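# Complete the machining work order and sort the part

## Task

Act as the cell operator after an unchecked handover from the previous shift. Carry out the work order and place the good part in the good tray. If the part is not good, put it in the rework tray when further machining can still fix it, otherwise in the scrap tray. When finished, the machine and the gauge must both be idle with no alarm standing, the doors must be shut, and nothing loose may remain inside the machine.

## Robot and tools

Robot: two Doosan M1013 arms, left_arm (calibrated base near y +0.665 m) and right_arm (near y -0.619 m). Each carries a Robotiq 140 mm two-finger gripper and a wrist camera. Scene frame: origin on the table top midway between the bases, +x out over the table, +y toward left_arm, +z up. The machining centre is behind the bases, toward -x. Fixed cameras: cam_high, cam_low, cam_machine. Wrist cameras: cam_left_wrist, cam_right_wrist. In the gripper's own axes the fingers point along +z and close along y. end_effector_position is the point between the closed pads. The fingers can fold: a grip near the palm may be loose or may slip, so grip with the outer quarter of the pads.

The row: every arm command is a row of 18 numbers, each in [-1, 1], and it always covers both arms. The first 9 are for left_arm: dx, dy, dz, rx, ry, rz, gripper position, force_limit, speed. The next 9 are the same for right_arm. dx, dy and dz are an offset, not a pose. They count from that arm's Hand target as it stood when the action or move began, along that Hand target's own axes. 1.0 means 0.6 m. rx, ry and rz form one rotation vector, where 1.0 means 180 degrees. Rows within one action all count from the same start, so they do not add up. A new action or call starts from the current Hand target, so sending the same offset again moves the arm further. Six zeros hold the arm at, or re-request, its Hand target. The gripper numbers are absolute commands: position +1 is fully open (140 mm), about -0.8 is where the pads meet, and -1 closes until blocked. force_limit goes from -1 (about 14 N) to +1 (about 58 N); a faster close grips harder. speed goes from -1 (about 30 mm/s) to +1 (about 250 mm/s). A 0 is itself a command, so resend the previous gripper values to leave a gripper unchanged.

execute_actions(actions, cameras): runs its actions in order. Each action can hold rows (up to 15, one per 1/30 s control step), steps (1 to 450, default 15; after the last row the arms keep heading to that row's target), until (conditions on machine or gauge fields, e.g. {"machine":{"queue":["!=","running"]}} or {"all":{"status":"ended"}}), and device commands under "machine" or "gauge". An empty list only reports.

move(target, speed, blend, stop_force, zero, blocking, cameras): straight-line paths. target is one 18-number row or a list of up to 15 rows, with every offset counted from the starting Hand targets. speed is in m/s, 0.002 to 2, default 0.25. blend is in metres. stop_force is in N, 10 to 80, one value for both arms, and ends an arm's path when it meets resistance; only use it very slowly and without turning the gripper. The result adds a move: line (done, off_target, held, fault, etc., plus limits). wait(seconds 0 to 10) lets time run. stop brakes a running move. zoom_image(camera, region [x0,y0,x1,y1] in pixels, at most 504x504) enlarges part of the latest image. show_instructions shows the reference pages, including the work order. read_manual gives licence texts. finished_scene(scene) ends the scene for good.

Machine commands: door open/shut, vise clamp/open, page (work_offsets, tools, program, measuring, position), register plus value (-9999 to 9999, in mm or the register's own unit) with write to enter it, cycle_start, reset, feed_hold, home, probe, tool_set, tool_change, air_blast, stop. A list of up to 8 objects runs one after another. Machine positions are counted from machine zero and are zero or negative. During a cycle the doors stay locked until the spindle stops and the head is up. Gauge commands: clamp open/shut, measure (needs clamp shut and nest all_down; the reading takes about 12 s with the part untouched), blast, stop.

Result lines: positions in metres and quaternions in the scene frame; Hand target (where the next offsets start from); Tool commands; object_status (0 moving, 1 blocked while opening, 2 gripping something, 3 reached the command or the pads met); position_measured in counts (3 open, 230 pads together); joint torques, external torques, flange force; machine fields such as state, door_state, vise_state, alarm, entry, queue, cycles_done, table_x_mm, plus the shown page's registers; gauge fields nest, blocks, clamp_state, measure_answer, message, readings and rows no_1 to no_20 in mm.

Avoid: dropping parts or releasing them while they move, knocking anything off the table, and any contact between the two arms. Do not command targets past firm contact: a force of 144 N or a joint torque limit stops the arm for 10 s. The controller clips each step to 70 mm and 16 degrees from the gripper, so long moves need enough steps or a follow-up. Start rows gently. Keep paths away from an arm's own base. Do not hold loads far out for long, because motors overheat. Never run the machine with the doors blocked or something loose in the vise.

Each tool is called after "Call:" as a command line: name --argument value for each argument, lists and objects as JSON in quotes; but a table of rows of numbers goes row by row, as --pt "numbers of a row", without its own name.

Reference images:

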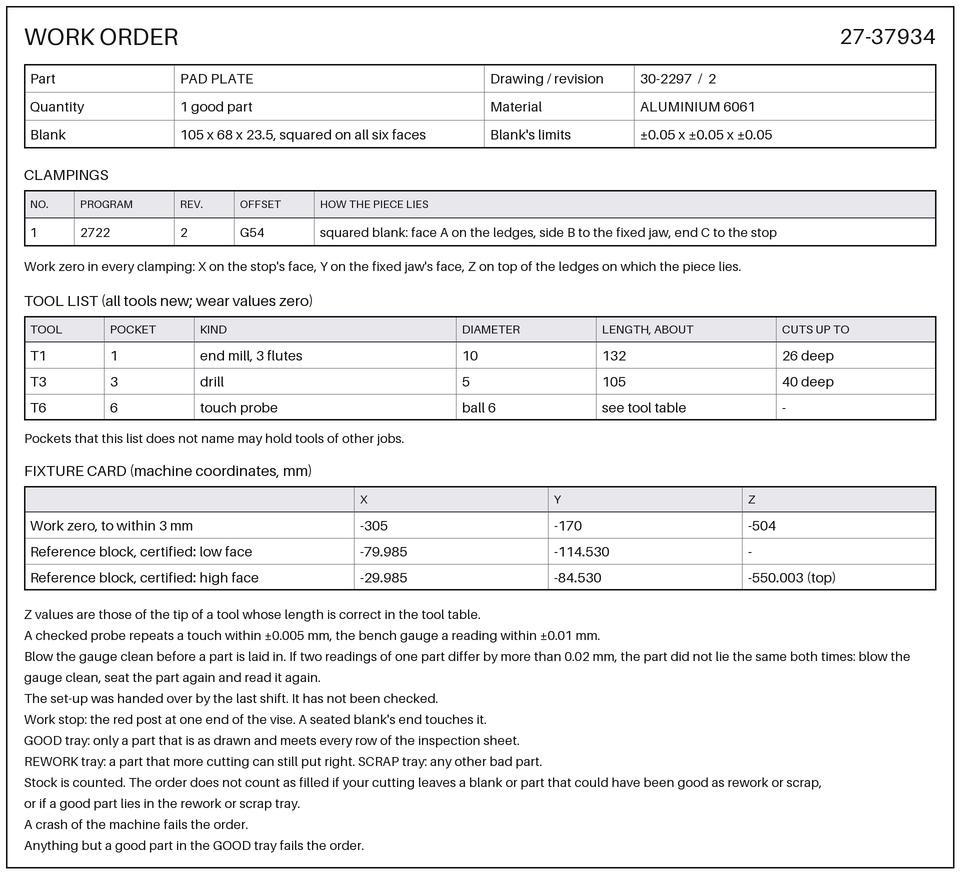

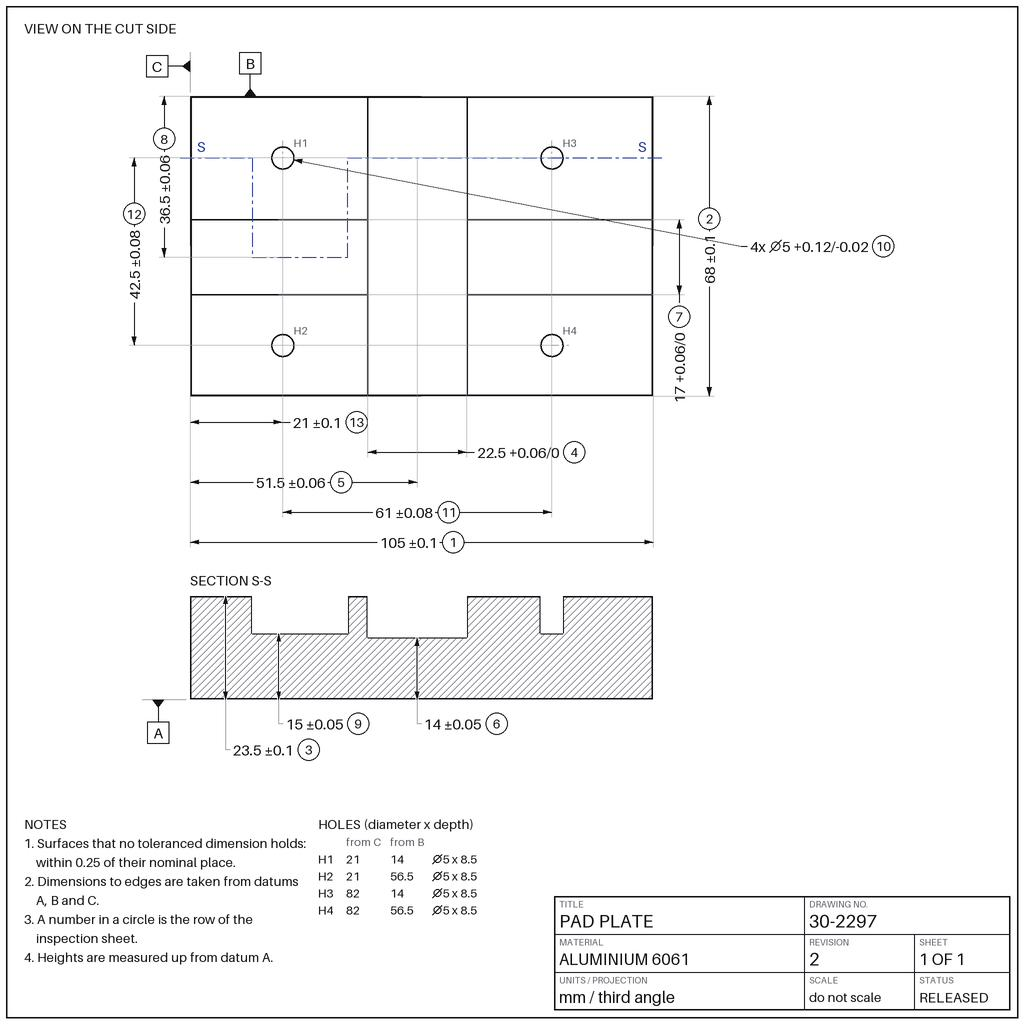

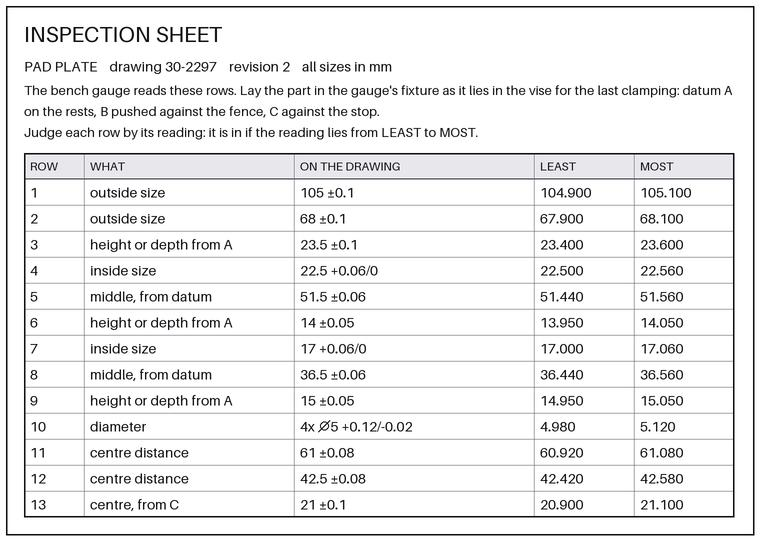

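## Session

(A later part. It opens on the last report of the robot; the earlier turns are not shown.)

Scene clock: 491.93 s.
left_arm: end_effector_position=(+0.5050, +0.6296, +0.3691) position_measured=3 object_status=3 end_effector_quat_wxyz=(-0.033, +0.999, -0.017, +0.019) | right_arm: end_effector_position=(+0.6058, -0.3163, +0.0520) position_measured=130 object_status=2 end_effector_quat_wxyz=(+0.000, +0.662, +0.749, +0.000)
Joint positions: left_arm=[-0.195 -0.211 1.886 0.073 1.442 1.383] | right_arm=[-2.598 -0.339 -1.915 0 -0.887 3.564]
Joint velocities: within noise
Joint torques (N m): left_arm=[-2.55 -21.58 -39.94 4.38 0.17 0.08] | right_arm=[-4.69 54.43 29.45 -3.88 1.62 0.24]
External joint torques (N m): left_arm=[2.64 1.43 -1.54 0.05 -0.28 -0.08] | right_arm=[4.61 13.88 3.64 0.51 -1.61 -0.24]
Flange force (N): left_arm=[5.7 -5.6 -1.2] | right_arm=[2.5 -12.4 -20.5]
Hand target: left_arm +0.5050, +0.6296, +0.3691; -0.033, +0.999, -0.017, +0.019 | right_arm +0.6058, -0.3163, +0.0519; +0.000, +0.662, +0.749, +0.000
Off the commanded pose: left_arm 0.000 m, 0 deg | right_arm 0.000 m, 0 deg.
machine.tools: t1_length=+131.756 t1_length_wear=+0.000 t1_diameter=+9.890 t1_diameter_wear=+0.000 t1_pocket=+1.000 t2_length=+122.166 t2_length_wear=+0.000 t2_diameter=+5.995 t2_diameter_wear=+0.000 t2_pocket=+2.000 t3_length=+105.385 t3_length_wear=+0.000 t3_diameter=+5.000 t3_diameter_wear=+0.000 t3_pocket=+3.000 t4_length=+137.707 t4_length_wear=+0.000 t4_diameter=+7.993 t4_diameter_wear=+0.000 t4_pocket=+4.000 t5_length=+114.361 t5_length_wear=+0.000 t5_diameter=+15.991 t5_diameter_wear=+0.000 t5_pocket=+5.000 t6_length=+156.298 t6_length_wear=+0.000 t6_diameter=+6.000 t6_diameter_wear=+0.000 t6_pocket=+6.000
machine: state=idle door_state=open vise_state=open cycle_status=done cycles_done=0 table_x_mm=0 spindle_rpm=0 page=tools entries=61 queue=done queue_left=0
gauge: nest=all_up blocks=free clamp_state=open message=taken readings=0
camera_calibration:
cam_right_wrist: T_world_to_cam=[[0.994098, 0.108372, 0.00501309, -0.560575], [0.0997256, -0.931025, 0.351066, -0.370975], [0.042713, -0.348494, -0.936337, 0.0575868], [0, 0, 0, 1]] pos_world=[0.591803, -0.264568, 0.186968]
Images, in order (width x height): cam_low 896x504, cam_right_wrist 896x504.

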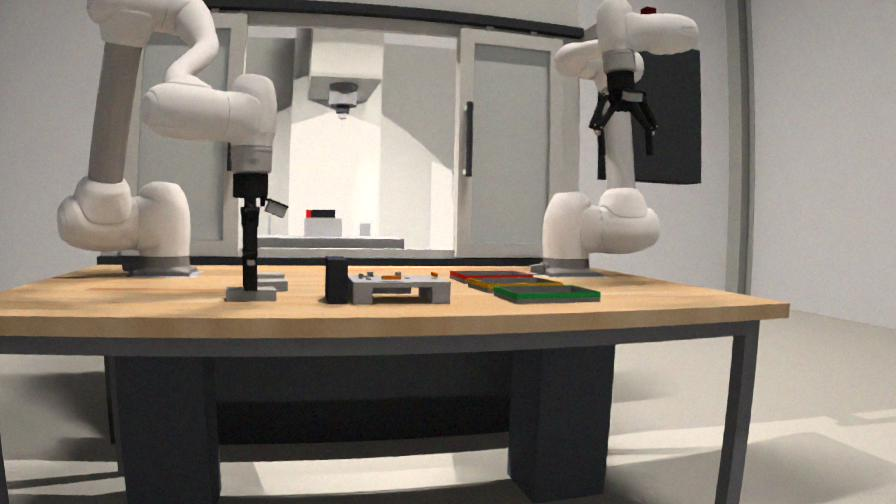

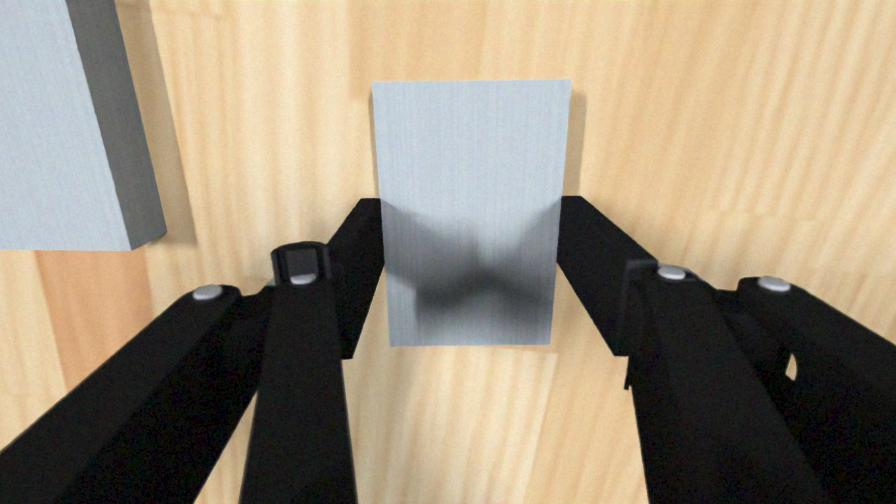

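Call:
execute_actions --actions '[{"rows":[[0,0,0,0,0,0,1,1,1,0,0,0,0,0,0,0.35,0,-0.5]],"steps":30}]' --cameras '[]'

Call:
move --target '[0,0,0,0,0,0,1,1,1,0,-0.004,0.0142,0,0,0,0.35,0,-0.5]' --speed 0.1 --cameras '[]'

Call:
execute_actions --actions '[{"rows":[[0,0,0,0,0,0,1,1,1,0,0,0,0,0,0,-1,0,-1]],"steps":75}]' --cameras '["cam_low","cam_right_wrist"]'

Call:
zoom_image --camera "cam_low" --region '[190, 220, 330, 310]'

Scene clock: 507.57 s.
left_arm: end_effector_position=(+0.5050, +0.6296, +0.3691) position_measured=3 object_status=3 end_effector_quat_wxyz=(-0.033, +0.999, -0.017, +0.019) | right_arm: end_effector_position=(+0.6058, -0.3163, +0.0519) position_measured=85 object_status=3 end_effector_quat_wxyz=(+0.000, +0.662, +0.749, +0.000)
Joint positions: left_arm=[-0.195 -0.211 1.886 0.073 1.442 1.383] | right_arm=[-2.598 -0.339 -1.915 0 -0.887 3.564]
Joint velocities: within noise
Joint torques (N m): left_arm=[-2.47 -21.67 -40.04 4.37 0.18 0.08] | right_arm=[-3.74 64.77 34.19 -3.41 0.04 0.28]
External joint torques (N m): left_arm=[2.51 1.46 -1.58 0.08 -0.29 -0.09] | right_arm=[3.68 3.52 -1.18 0.05 -0.04 -0.28]
Flange force (N): left_arm=[5.7 -5.3 -1.3] | right_arm=[2.4 -8.7 -3.0]
Hand target: left_arm +0.5050, +0.6296, +0.3691; -0.033, +0.999, -0.017, +0.019 | right_arm +0.6058, -0.3163, +0.0519; +0.000, +0.662, +0.749, +0.000
Off the commanded pose: left_arm 0.000 m, 0 deg | right_arm 0.000 m, 0 deg.
machine.tools: t1_length=+131.756 t1_length_wear=+0.000 t1_diameter=+9.890 t1_diameter_wear=+0.000 t1_pocket=+1.000 t2_length=+122.166 t2_length_wear=+0.000 t2_diameter=+5.995 t2_diameter_wear=+0.000 t2_pocket=+2.000 t3_length=+105.385 t3_length_wear=+0.000 t3_diameter=+5.000 t3_diameter_wear=+0.000 t3_pocket=+3.000 t4_length=+137.707 t4_length_wear=+0.000 t4_diameter=+7.993 t4_diameter_wear=+0.000 t4_pocket=+4.000 t5_length=+114.361 t5_length_wear=+0.000 t5_diameter=+15.991 t5_diameter_wear=+0.000 t5_pocket=+5.000 t6_length=+156.298 t6_length_wear=+0.000 t6_diameter=+6.000 t6_diameter_wear=+0.000 t6_pocket=+6.000
machine: state=idle door_state=open vise_state=open cycle_status=done cycles_done=0 table_x_mm=0 spindle_rpm=0 page=tools entries=61 queue=done queue_left=0
gauge: nest=all_up blocks=free clamp_state=open message=taken readings=0
No camera images: "cameras" was empty.

Scene clock: 508.27 s.
left_arm: end_effector_position=(+0.5050, +0.6296, +0.3691) position_measured=3 object_status=3 end_effector_quat_wxyz=(-0.033, +0.999, -0.017, +0.019) | right_arm: end_effector_position=(+0.6035, -0.3166, +0.0434) position_measured=85 object_status=3 end_effector_quat_wxyz=(+0.000, +0.662, +0.749, +0.000)
Joint positions: left_arm=[-0.195 -0.211 1.886 0.073 1.442 1.383] | right_arm=[-2.596 -0.345 -1.925 0 -0.871 3.565]
Joint velocities: within noise
Joint torques (N m): left_arm=[-2.42 -21.96 -40 4.35 0.17 0.08] | right_arm=[-3.92 65.61 34.88 -3.38 0 0.26]
External joint torques (N m): left_arm=[2.45 1.75 -1.56 0.09 -0.28 -0.08] | right_arm=[3.78 3.27 -2.23 0.06 0 -0.26]
Flange force (N): left_arm=[6.1 -5.1 -1.2] | right_arm=[1.9 -10.4 -2.1]
Hand target: left_arm +0.5050, +0.6296, +0.3691; -0.033, +0.999, -0.017, +0.019 | right_arm +0.6034, -0.3166, +0.0434; +0.000, +0.662, +0.749, +0.000
Off the commanded pose: left_arm 0.000 m, 0 deg | right_arm 0.000 m, 0 deg.
machine.tools: t1_length=+131.756 t1_length_wear=+0.000 t1_diameter=+9.890 t1_diameter_wear=+0.000 t1_pocket=+1.000 t2_length=+122.166 t2_length_wear=+0.000 t2_diameter=+5.995 t2_diameter_wear=+0.000 t2_pocket=+2.000 t3_length=+105.385 t3_length_wear=+0.000 t3_diameter=+5.000 t3_diameter_wear=+0.000 t3_pocket=+3.000 t4_length=+137.707 t4_length_wear=+0.000 t4_diameter=+7.993 t4_diameter_wear=+0.000 t4_pocket=+4.000 t5_length=+114.361 t5_length_wear=+0.000 t5_diameter=+15.991 t5_diameter_wear=+0.000 t5_pocket=+5.000 t6_length=+156.298 t6_length_wear=+0.000 t6_diameter=+6.000 t6_diameter_wear=+0.000 t6_pocket=+6.000
machine: state=idle door_state=open vise_state=open cycle_status=done cycles_done=0 table_x_mm=0 spindle_rpm=0 page=tools entries=61 queue=done queue_left=0
gauge: nest=all_up blocks=free clamp_state=open message=taken readings=0
move: done
No camera images: "cameras" was empty.

Scene clock: 510.97 s.
left_arm: end_effector_position=(+0.5050, +0.6296, +0.3691) position_measured=3 object_status=3 end_effector_quat_wxyz=(-0.033, +0.999, -0.017, +0.019) | right_arm: end_effector_position=(+0.6034, -0.3166, +0.0434) position_measured=129 object_status=2 end_effector_quat_wxyz=(+0.000, +0.662, +0.749, +0.000)
Joint positions: left_arm=[-0.195 -0.211 1.886 0.073 1.442 1.383] | right_arm=[-2.596 -0.345 -1.926 0 -0.87 3.565]
Joint velocities: within noise
Joint torques (N m): left_arm=[-2.28 -21.66 -40.14 4.36 0.18 0.05] | right_arm=[-3.74 51.7 25.68 -3.5 0.98 0.3]
External joint torques (N m): left_arm=[2.27 1.39 -1.58 0.09 -0.29 -0.05] | right_arm=[3.56 17.41 7 0.18 -0.97 -0.3]
Flange force (N): left_arm=[5.5 -4.8 -1.3] | right_arm=[1.6 -10.1 -25.9]
Hand target: left_arm +0.5050, +0.6296, +0.3691; -0.033, +0.999, -0.017, +0.019 | right_arm +0.6034, -0.3166, +0.0434; +0.000, +0.662, +0.749, +0.000
Off the commanded pose: left_arm 0.000 m, 0 deg | right_arm 0.000 m, 0 deg.
machine.tools: t1_length=+131.756 t1_length_wear=+0.000 t1_diameter=+9.890 t1_diameter_wear=+0.000 t1_pocket=+1.000 t2_length=+122.166 t2_length_wear=+0.000 t2_diameter=+5.995 t2_diameter_wear=+0.000 t2_pocket=+2.000 t3_length=+105.385 t3_length_wear=+0.000 t3_diameter=+5.000 t3_diameter_wear=+0.000 t3_pocket=+3.000 t4_length=+137.707 t4_length_wear=+0.000 t4_diameter=+7.993 t4_diameter_wear=+0.000 t4_pocket=+4.000 t5_length=+114.361 t5_length_wear=+0.000 t5_diameter=+15.991 t5_diameter_wear=+0.000 t5_pocket=+5.000 t6_length=+156.298 t6_length_wear=+0.000 t6_diameter=+6.000 t6_diameter_wear=+0.000 t6_pocket=+6.000
machine: state=idle door_state=open vise_state=open cycle_status=done cycles_done=0 table_x_mm=0 spindle_rpm=0 page=tools entries=61 queue=done queue_left=0
gauge: nest=all_up blocks=free clamp_state=open message=taken readings=0
camera_calibration:
cam_right_wrist: T_world_to_cam=[[0.994098, 0.108368, 0.00500295, -0.558113], [0.0997218, -0.930992, 0.351153, -0.368], [0.0427116, -0.348582, -0.936305, 0.0495041], [0, 0, 0, 1]] pos_world=[0.589403, -0.264868, 0.178368]
Images, in order (width x height): cam_low 896x504, cam_right_wrist 896x504.

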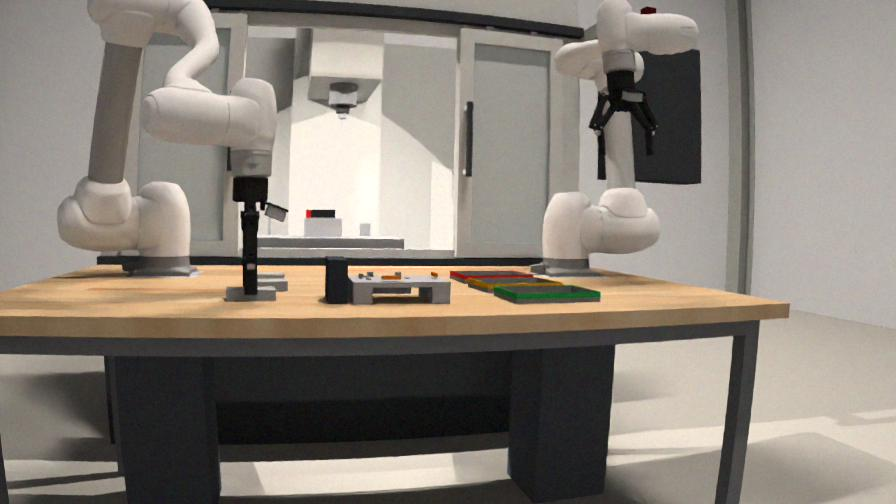

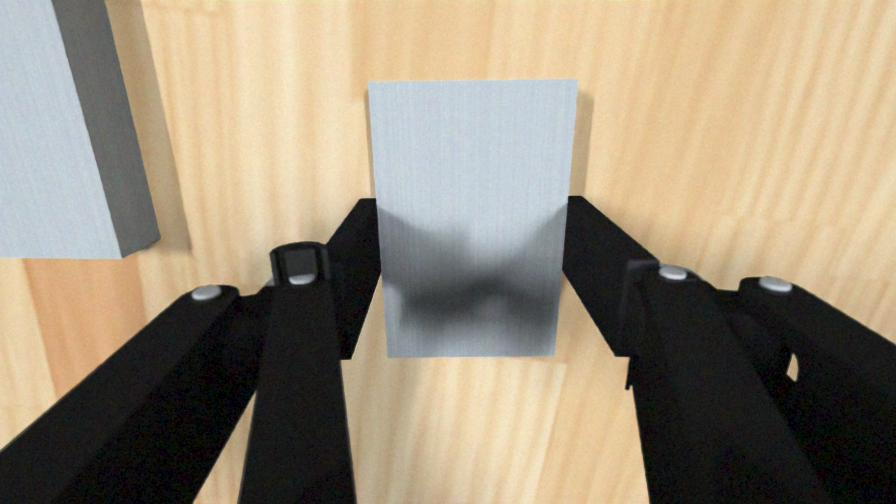

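Scaled by 3.600.

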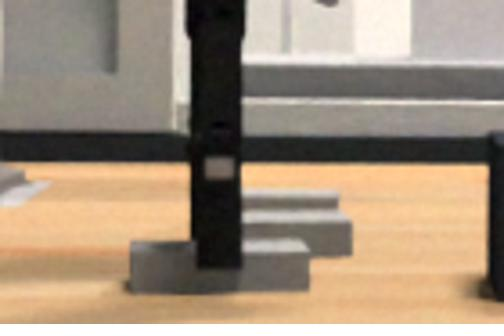

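Call:
move --target '[0.3575,0.99,0.014,0,0,0,1,1,1,0,0,-0.26,0,0,0,-1,0,-1]' --speed 0.2 --cameras '["cam_left_wrist","cam_right_wrist"]'

Call:
zoom_image --camera "cam_left_wrist" --region '[250, 0, 750, 500]'

Scene clock: 539.10 s.
left_arm: end_effector_position=(+0.6995, +0.0300, +0.3291) position_measured=3 object_status=3 end_effector_quat_wxyz=(-0.033, +0.999, -0.017, +0.019) | right_arm: end_effector_position=(+0.6033, -0.3166, +0.1994) position_measured=129 object_status=2 end_effector_quat_wxyz=(+0.000, +0.662, +0.749, +0.000)
Joint positions: left_arm=[-0.834 0.585 1.002 0.073 1.578 0.752] | right_arm=[-2.596 -0.206 -1.784 0 -1.151 3.565]
Joint velocities: within noise
Joint torques (N m): left_arm=[-2.28 -101.21 -39.92 4.39 0.35 0.05] | right_arm=[-3.64 60.48 42.39 -3.97 0.04 0.32]
External joint torques (N m): left_arm=[2.35 2.7 -1.69 0.11 -0.32 -0.05] | right_arm=[3.49 0.51 -3.41 0 -0.04 -0.32]
Flange force (N): left_arm=[9.1 5.1 -2.3] | right_arm=[1.9 -8.7 3.4]
Hand target: left_arm +0.6995, +0.0300, +0.3291; -0.033, +0.999, -0.017, +0.019 | right_arm +0.6033, -0.3166, +0.1994; +0.000, +0.662, +0.749, +0.000
Off the commanded pose: left_arm 0.000 m, 0 deg | right_arm 0.000 m, 0 deg.
machine.tools: t1_length=+131.756 t1_length_wear=+0.000 t1_diameter=+9.890 t1_diameter_wear=+0.000 t1_pocket=+1.000 t2_length=+122.166 t2_length_wear=+0.000 t2_diameter=+5.995 t2_diameter_wear=+0.000 t2_pocket=+2.000 t3_length=+105.385 t3_length_wear=+0.000 t3_diameter=+5.000 t3_diameter_wear=+0.000 t3_pocket=+3.000 t4_length=+137.707 t4_length_wear=+0.000 t4_diameter=+7.993 t4_diameter_wear=+0.000 t4_pocket=+4.000 t5_length=+114.361 t5_length_wear=+0.000 t5_diameter=+15.991 t5_diameter_wear=+0.000 t5_pocket=+5.000 t6_length=+156.298 t6_length_wear=+0.000 t6_diameter=+6.000 t6_diameter_wear=+0.000 t6_pocket=+6.000
machine: state=idle door_state=open vise_state=open cycle_status=done cycles_done=0 table_x_mm=0 spindle_rpm=0 page=tools entries=61 queue=done queue_left=0
gauge: nest=all_up blocks=free clamp_state=open message=taken readings=0
move: done
camera_calibration:
cam_left_wrist: T_world_to_cam=[[-0.0534229, -0.99637, -0.0662799, 0.0977813], [-0.943065, 0.0285206, 0.331384, 0.546782], [-0.328291, 0.0802097, -0.941165, 0.683666], [0, 0, 0, 1]] pos_world=[0.745316, 0.0269951, 0.468728]
cam_right_wrist: T_world_to_cam=[[0.994098, 0.108368, 0.00500295, -0.558795], [0.0997218, -0.930992, 0.351153, -0.42277], [0.0427116, -0.348582, -0.936305, 0.195572], [0, 0, 0, 1]] pos_world=[0.589303, -0.264868, 0.334368]
Images, in order (width x height): cam_left_wrist 896x504, cam_right_wrist 896x504.

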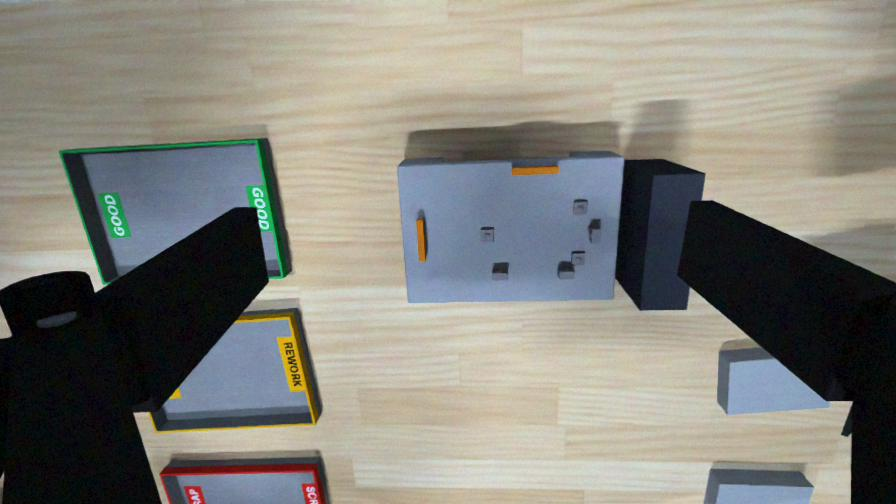

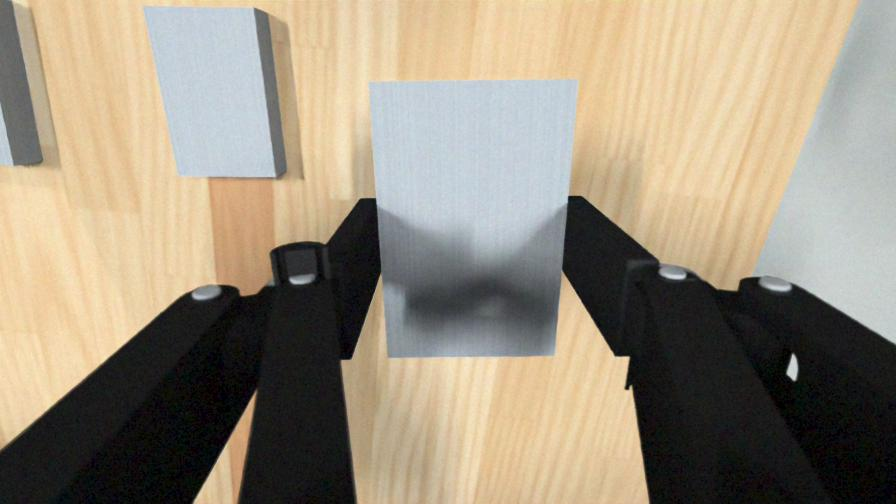

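Scaled by 1.008.

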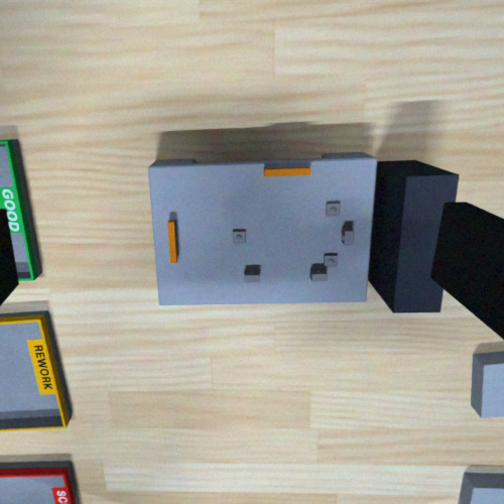

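Call:
zoom_image --camera "cam_left_wrist" --region '[460, 180, 640, 300]'

Call:
zoom_image --camera "cam_left_wrist" --region '[390, 140, 710, 320]'

Call:
execute_actions --actions '[]' --cameras '["cam_low","cam_left_wrist"]'

Call:
zoom_image --camera "cam_low" --region '[320, 250, 460, 310]'

Scaled by 2.800.

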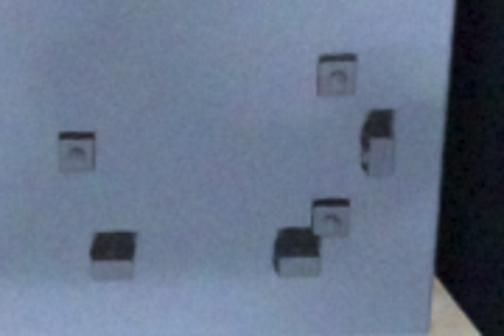

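Scaled by 1.575.

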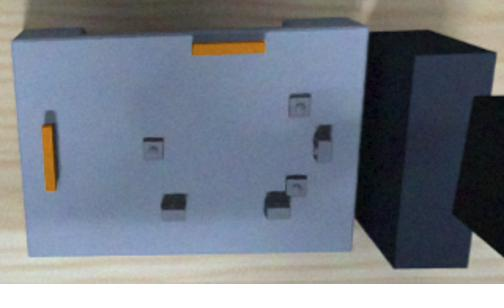

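Scene clock: 558.83 s.
left_arm: end_effector_position=(+0.6995, +0.0300, +0.3291) position_measured=3 object_status=3 end_effector_quat_wxyz=(-0.033, +0.999, -0.017, +0.019) | right_arm: end_effector_position=(+0.6033, -0.3166, +0.1994) position_measured=129 object_status=2 end_effector_quat_wxyz=(+0.000, +0.662, +0.749, +0.000)
Joint positions: left_arm=[-0.834 0.585 1.002 0.073 1.578 0.752] | right_arm=[-2.596 -0.206 -1.784 0 -1.151 3.565]
Joint velocities: within noise
Joint torques (N m): left_arm=[-2.75 -101.66 -39.99 4.42 0.33 0.05] | right_arm=[-3.72 60.24 42.57 -3.98 0 0.31]
External joint torques (N m): left_arm=[3.13 3.03 -1.7 0.09 -0.3 -0.06] | right_arm=[3.58 1.26 -3.26 -0.01 0.02 -0.31]
Flange force (N): left_arm=[10.2 5.0 -2.3] | right_arm=[1.8 -9.6 2.8]
Hand target: left_arm +0.6995, +0.0300, +0.3291; -0.033, +0.999, -0.017, +0.019 | right_arm +0.6033, -0.3166, +0.1994; +0.000, +0.662, +0.749, +0.000
Tool commands: left_gripper/position=+1.0 left_gripper/force_limit=+1.0 left_gripper/speed=+1.0 right_gripper/position=-1.0 right_gripper/force_limit=+0.0 right_gripper/speed=-1.0
Off the commanded pose: left_arm 0.000 m, 0 deg | right_arm 0.000 m, 0 deg.
machine.tools: t1_length=+131.756 t1_length_wear=+0.000 t1_diameter=+9.890 t1_diameter_wear=+0.000 t1_pocket=+1.000 t2_length=+122.166 t2_length_wear=+0.000 t2_diameter=+5.995 t2_diameter_wear=+0.000 t2_pocket=+2.000 t3_length=+105.385 t3_length_wear=+0.000 t3_diameter=+5.000 t3_diameter_wear=+0.000 t3_pocket=+3.000 t4_length=+137.707 t4_length_wear=+0.000 t4_diameter=+7.993 t4_diameter_wear=+0.000 t4_pocket=+4.000 t5_length=+114.361 t5_length_wear=+0.000 t5_diameter=+15.991 t5_diameter_wear=+0.000 t5_pocket=+5.000 t6_length=+156.298 t6_length_wear=+0.000 t6_diameter=+6.000 t6_diameter_wear=+0.000 t6_pocket=+6.000
machine: state=idle door_state=open vise_state=open cycle_status=done cycles_done=0 table_x_mm=0 spindle_rpm=0 page=tools entries=61 queue=done queue_left=0
gauge: nest=all_up blocks=free clamp_state=open message=taken readings=0
camera_calibration:
cam_left_wrist: T_world_to_cam=[[-0.0534602, -0.996362, -0.0663722, 0.0978518], [-0.943063, 0.0285252, 0.331387, 0.54678], [-0.328288, 0.0803092, -0.941157, 0.683658], [0, 0, 0, 1]] pos_world=[0.745316, 0.0269948, 0.468728]
Images, in order (width x height): cam_low 896x504, cam_left_wrist 896x504.

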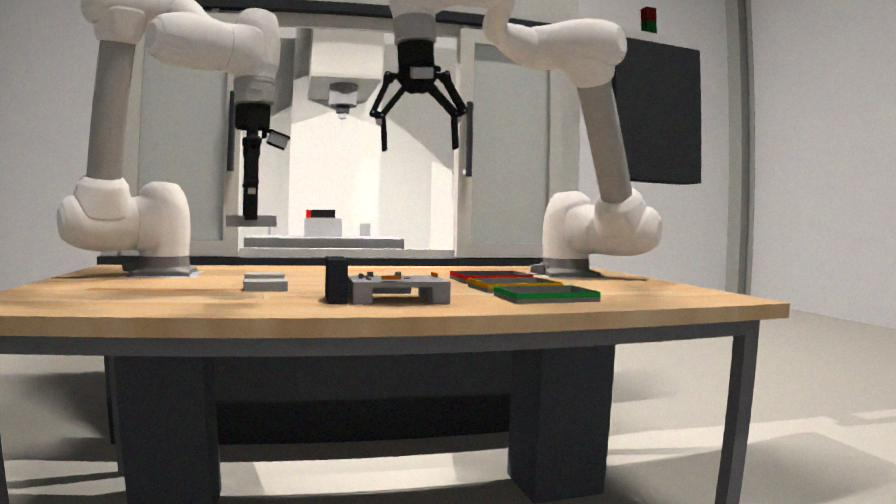

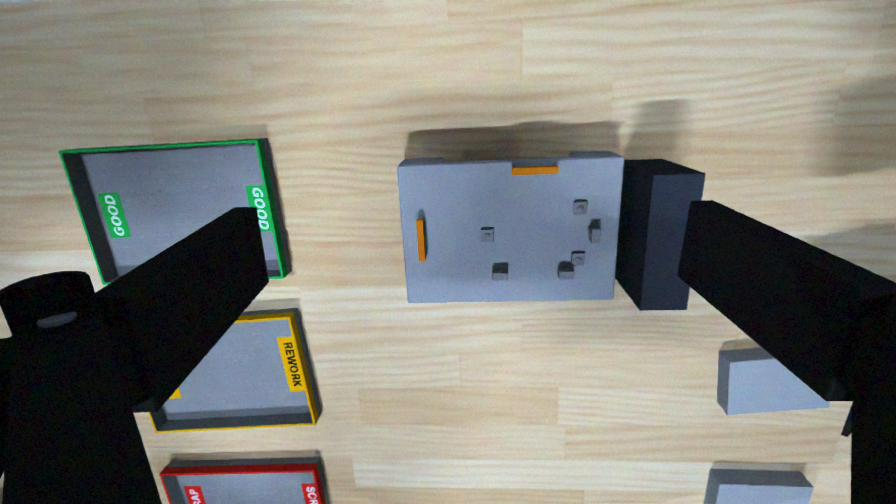

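Scaled by 3.600.

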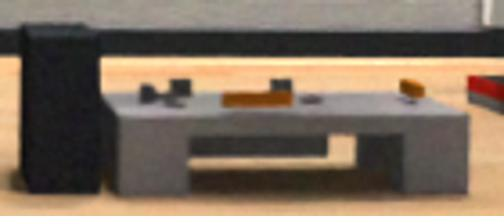

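Call:
move --target '[-0.3575,-0.99,-0.014,0,0,0,1,1,1,0,0,0,0,0,0,-1,0,-1]' --speed 0.3 --cameras '[]'

Call:
move --pt "0 0 0 0 0 0 1 1 1 0.5007 0.0883 0 0 0 0.0392 -1 0 -1" --pt "0 0 0 0 0 0 1 1 1 0.5007 0.0883 0.137 0 0 0.0392 -1 0 -1" --speed '[0.2,0.1]' --cameras '["cam_low","cam_right_wrist"]'

Call:
zoom_image --camera "cam_low" --region '[320, 230, 460, 310]'

Scene clock: 598.73 s.
left_arm: end_effector_position=(+0.5050, +0.6295, +0.3690) position_measured=3 object_status=3 end_effector_quat_wxyz=(-0.033, +0.999, -0.018, +0.019) | right_arm: end_effector_position=(+0.6033, -0.3166, +0.1994) position_measured=129 object_status=2 end_effector_quat_wxyz=(+0.000, +0.662, +0.749, +0.000)
Joint positions: left_arm=[-0.195 -0.211 1.886 0.073 1.442 1.383] | right_arm=[-2.596 -0.206 -1.784 0 -1.151 3.565]
Joint velocities: within noise
Joint torques (N m): left_arm=[-1.94 -21.45 -39.99 4.36 0.21 0.1] | right_arm=[-3.81 60.5 42.53 -3.99 -0.01 0.29]
External joint torques (N m): left_arm=[2.01 1.16 -1.77 0.11 -0.33 -0.11] | right_arm=[3.71 0.38 -3.56 0.03 0.01 -0.29]
Flange force (N): left_arm=[5.2 -4.2 -1.6] | right_arm=[2.3 -9.0 3.7]
Hand target: left_arm +0.5050, +0.6296, +0.3691; -0.033, +0.999, -0.017, +0.019 | right_arm +0.6033, -0.3166, +0.1994; +0.000, +0.662, +0.749, +0.000
Off the commanded pose: left_arm 0.000 m, 0 deg | right_arm 0.000 m, 0 deg.
machine.tools: t1_length=+131.756 t1_length_wear=+0.000 t1_diameter=+9.890 t1_diameter_wear=+0.000 t1_pocket=+1.000 t2_length=+122.166 t2_length_wear=+0.000 t2_diameter=+5.995 t2_diameter_wear=+0.000 t2_pocket=+2.000 t3_length=+105.385 t3_length_wear=+0.000 t3_diameter=+5.000 t3_diameter_wear=+0.000 t3_pocket=+3.000 t4_length=+137.707 t4_length_wear=+0.000 t4_diameter=+7.993 t4_diameter_wear=+0.000 t4_pocket=+4.000 t5_length=+114.361 t5_length_wear=+0.000 t5_diameter=+15.991 t5_diameter_wear=+0.000 t5_pocket=+5.000 t6_length=+156.298 t6_length_wear=+0.000 t6_diameter=+6.000 t6_diameter_wear=+0.000 t6_pocket=+6.000
machine: state=idle door_state=open vise_state=open cycle_status=done cycles_done=0 table_x_mm=0 spindle_rpm=0 page=tools entries=61 queue=done queue_left=0
gauge: nest=all_up blocks=free clamp_state=open message=taken readings=0
move: done
No camera images: "cameras" was empty.

Scene clock: 601.57 s.
left_arm: end_effector_position=(+0.5050, +0.6296, +0.3690) position_measured=3 object_status=3 end_effector_quat_wxyz=(-0.033, +0.999, -0.017, +0.019) | right_arm: end_effector_position=(+0.6190, -0.0119, +0.1173) position_measured=129 object_status=2 end_effector_quat_wxyz=(+0.000, +0.707, +0.707, +0.000)
Joint positions: left_arm=[-0.195 -0.211 1.886 0.073 1.442 1.383] | right_arm=[-2.292 -0.556 -1.437 0 -1.148 3.992]
Joint velocities: within noise
Joint torques (N m): left_arm=[-2.27 -21.64 -39.92 4.38 0.2 0.05] | right_arm=[-3.8 93.63 42.7 -4.03 -0.07 0.3]
External joint torques (N m): left_arm=[2.35 1.51 -1.54 0.05 -0.31 -0.05] | right_arm=[3.71 1.51 -3.78 0.07 0.09 -0.3]
Flange force (N): left_arm=[5.7 -5.0 -1.2] | right_arm=[-5.7 -11.0 2.4]
Hand target: left_arm +0.5050, +0.6296, +0.3691; -0.033, +0.999, -0.017, +0.019 | right_arm +0.6190, -0.0119, +0.1172; +0.000, +0.707, +0.707, +0.000
Off the commanded pose: left_arm 0.000 m, 0 deg | right_arm 0.000 m, 0 deg.
machine.tools: t1_length=+131.756 t1_length_wear=+0.000 t1_diameter=+9.890 t1_diameter_wear=+0.000 t1_pocket=+1.000 t2_length=+122.166 t2_length_wear=+0.000 t2_diameter=+5.995 t2_diameter_wear=+0.000 t2_pocket=+2.000 t3_length=+105.385 t3_length_wear=+0.000 t3_diameter=+5.000 t3_diameter_wear=+0.000 t3_pocket=+3.000 t4_length=+137.707 t4_length_wear=+0.000 t4_diameter=+7.993 t4_diameter_wear=+0.000 t4_pocket=+4.000 t5_length=+114.361 t5_length_wear=+0.000 t5_diameter=+15.991 t5_diameter_wear=+0.000 t5_pocket=+5.000 t6_length=+156.298 t6_length_wear=+0.000 t6_diameter=+6.000 t6_diameter_wear=+0.000 t6_pocket=+6.000
machine: state=idle door_state=open vise_state=open cycle_status=done cycles_done=0 table_x_mm=0 spindle_rpm=0 page=tools entries=61 queue=done queue_left=0
gauge: nest=all_up blocks=free clamp_state=open message=taken readings=0
move: done
camera_calibration:
cam_right_wrist: T_world_to_cam=[[0.999881, -0.0145571, 0.00504159, -0.612063], [-0.0154004, -0.936241, 0.35102, -0.0406271], [-0.000389669, -0.351056, -0.936355, 0.250889], [0, 0, 0, 1]] pos_world=[0.611462, 0.0411294, 0.252268]
Images, in order (width x height): cam_low 896x504, cam_right_wrist 896x504.

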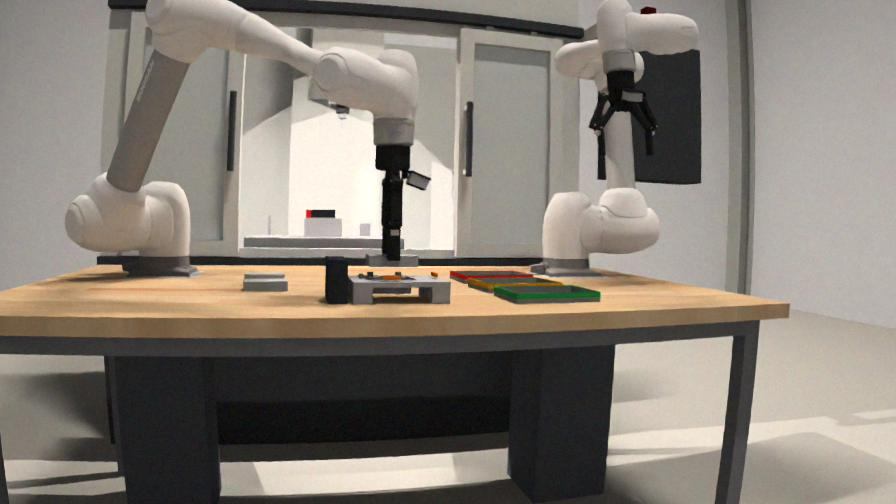

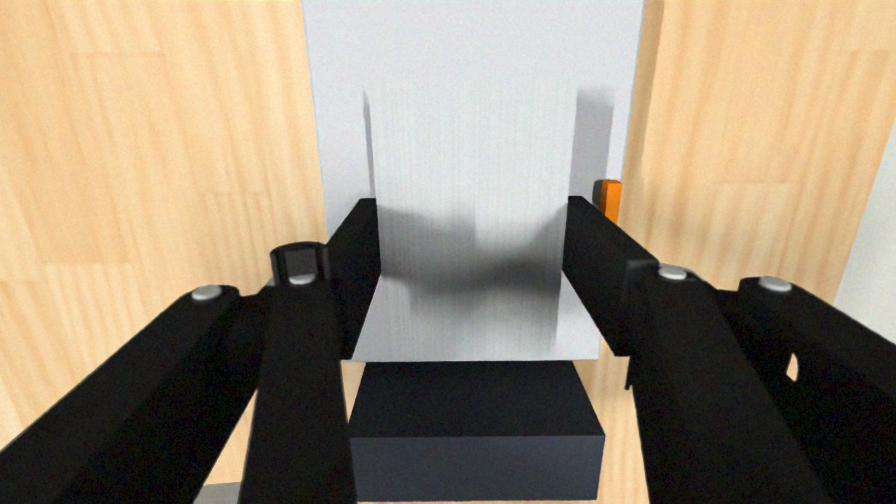

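Scaled by 3.600.

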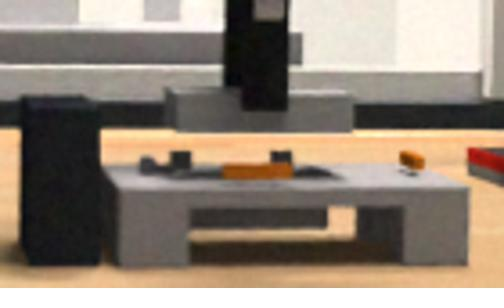

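Call:
move --target '[0,0,0,0,0,0,1,1,1,0,0,0.045,0,0,0,-1,0,-1]' --speed 0.015 --stop_force 12 --cameras '["cam_low","cam_right_wrist"]'

Call:
zoom_image --camera "cam_low" --region '[320, 230, 460, 310]'

Scene clock: 610.90 s.
left_arm: end_effector_position=(+0.5050, +0.6296, +0.3691) position_measured=3 object_status=3 end_effector_quat_wxyz=(-0.033, +0.999, -0.017, +0.019) | right_arm: end_effector_position=(+0.6190, -0.0119, +0.1015) position_measured=129 object_status=2 end_effector_quat_wxyz=(+0.000, +0.707, +0.707, +0.000)
Joint positions: left_arm=[-0.195 -0.211 1.886 0.073 1.442 1.383] | right_arm=[-2.292 -0.567 -1.451 0 -1.124 3.992]
Joint velocities: within noise
Joint torques (N m): left_arm=[-2.41 -21.56 -40.18 4.35 0.25 0.06] | right_arm=[-2.49 71.15 31.67 -4.31 3.21 0.4]
External joint torques (N m): left_arm=[2.44 1.22 -1.6 0.11 -0.36 -0.06] | right_arm=[2.47 24.38 6.89 0.38 -3.19 -0.4]
Flange force (N): left_arm=[5.3 -5.2 -1.2] | right_arm=[-9.9 -12.8 -27.6]
Hand target: left_arm +0.5050, +0.6296, +0.3691; -0.033, +0.999, -0.017, +0.019 | right_arm +0.6190, -0.0119, +0.1015; +0.000, +0.707, +0.707, +0.000 (not the last commanded pose)
Off the commanded pose: left_arm 0.000 m, 0 deg | right_arm 0.011 m, 0 deg.
machine.tools: t1_length=+131.756 t1_length_wear=+0.000 t1_diameter=+9.890 t1_diameter_wear=+0.000 t1_pocket=+1.000 t2_length=+122.166 t2_length_wear=+0.000 t2_diameter=+5.995 t2_diameter_wear=+0.000 t2_pocket=+2.000 t3_length=+105.385 t3_length_wear=+0.000 t3_diameter=+5.000 t3_diameter_wear=+0.000 t3_pocket=+3.000 t4_length=+137.707 t4_length_wear=+0.000 t4_diameter=+7.993 t4_diameter_wear=+0.000 t4_pocket=+4.000 t5_length=+114.361 t5_length_wear=+0.000 t5_diameter=+15.991 t5_diameter_wear=+0.000 t5_pocket=+5.000 t6_length=+156.298 t6_length_wear=+0.000 t6_diameter=+6.000 t6_diameter_wear=+0.000 t6_pocket=+6.000
machine: state=idle door_state=open vise_state=open cycle_status=done cycles_done=0 table_x_mm=0 spindle_rpm=0 page=tools entries=61 queue=done queue_left=0
gauge: nest=all_up blocks=free clamp_state=open message=taken readings=0
move: contact (right_arm)
camera_calibration:
cam_right_wrist: T_world_to_cam=[[0.999881, -0.0145571, 0.00504159, -0.611983], [-0.0154004, -0.936241, 0.35102, -0.0351161], [-0.000389669, -0.351056, -0.936355, 0.236188], [0, 0, 0, 1]] pos_world=[0.611462, 0.0411294, 0.236568]
Images, in order (width x height): cam_low 896x504, cam_right_wrist 896x504.

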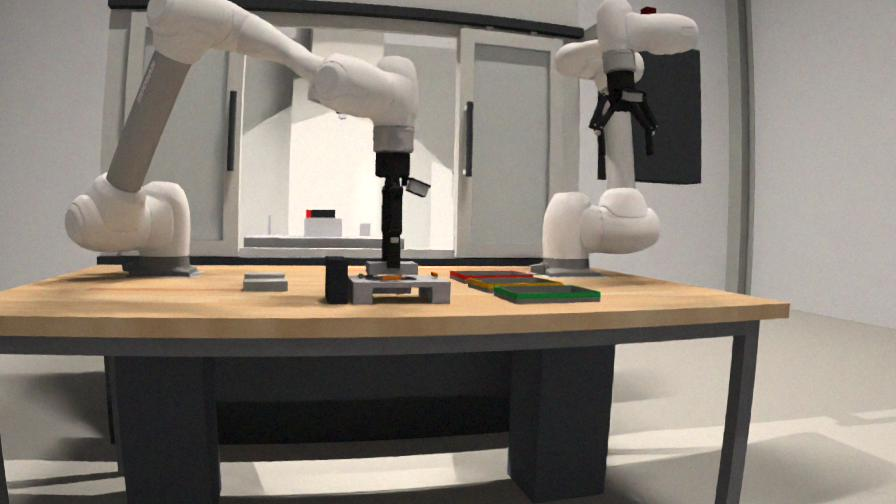

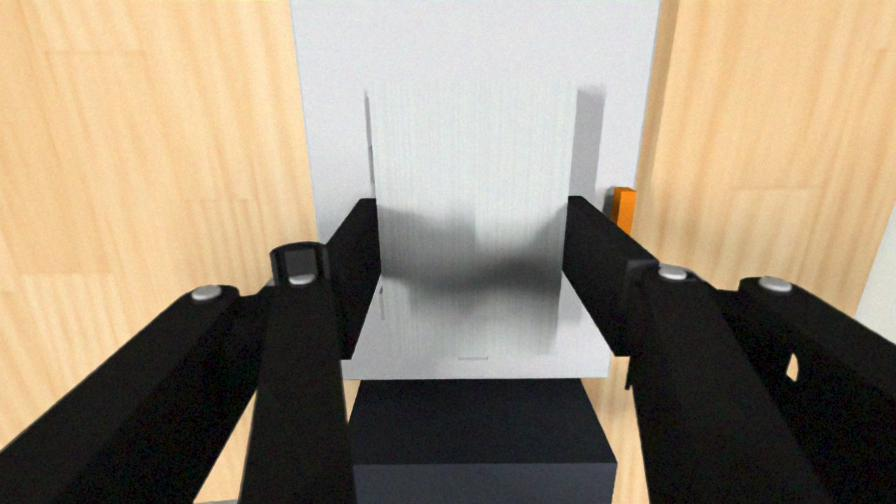

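Scaled by 3.600.

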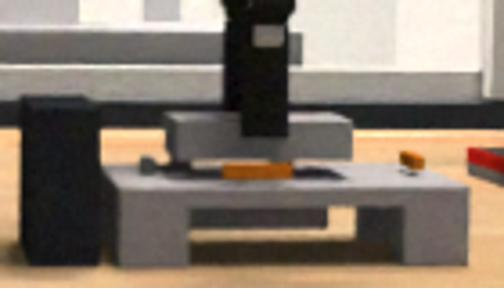

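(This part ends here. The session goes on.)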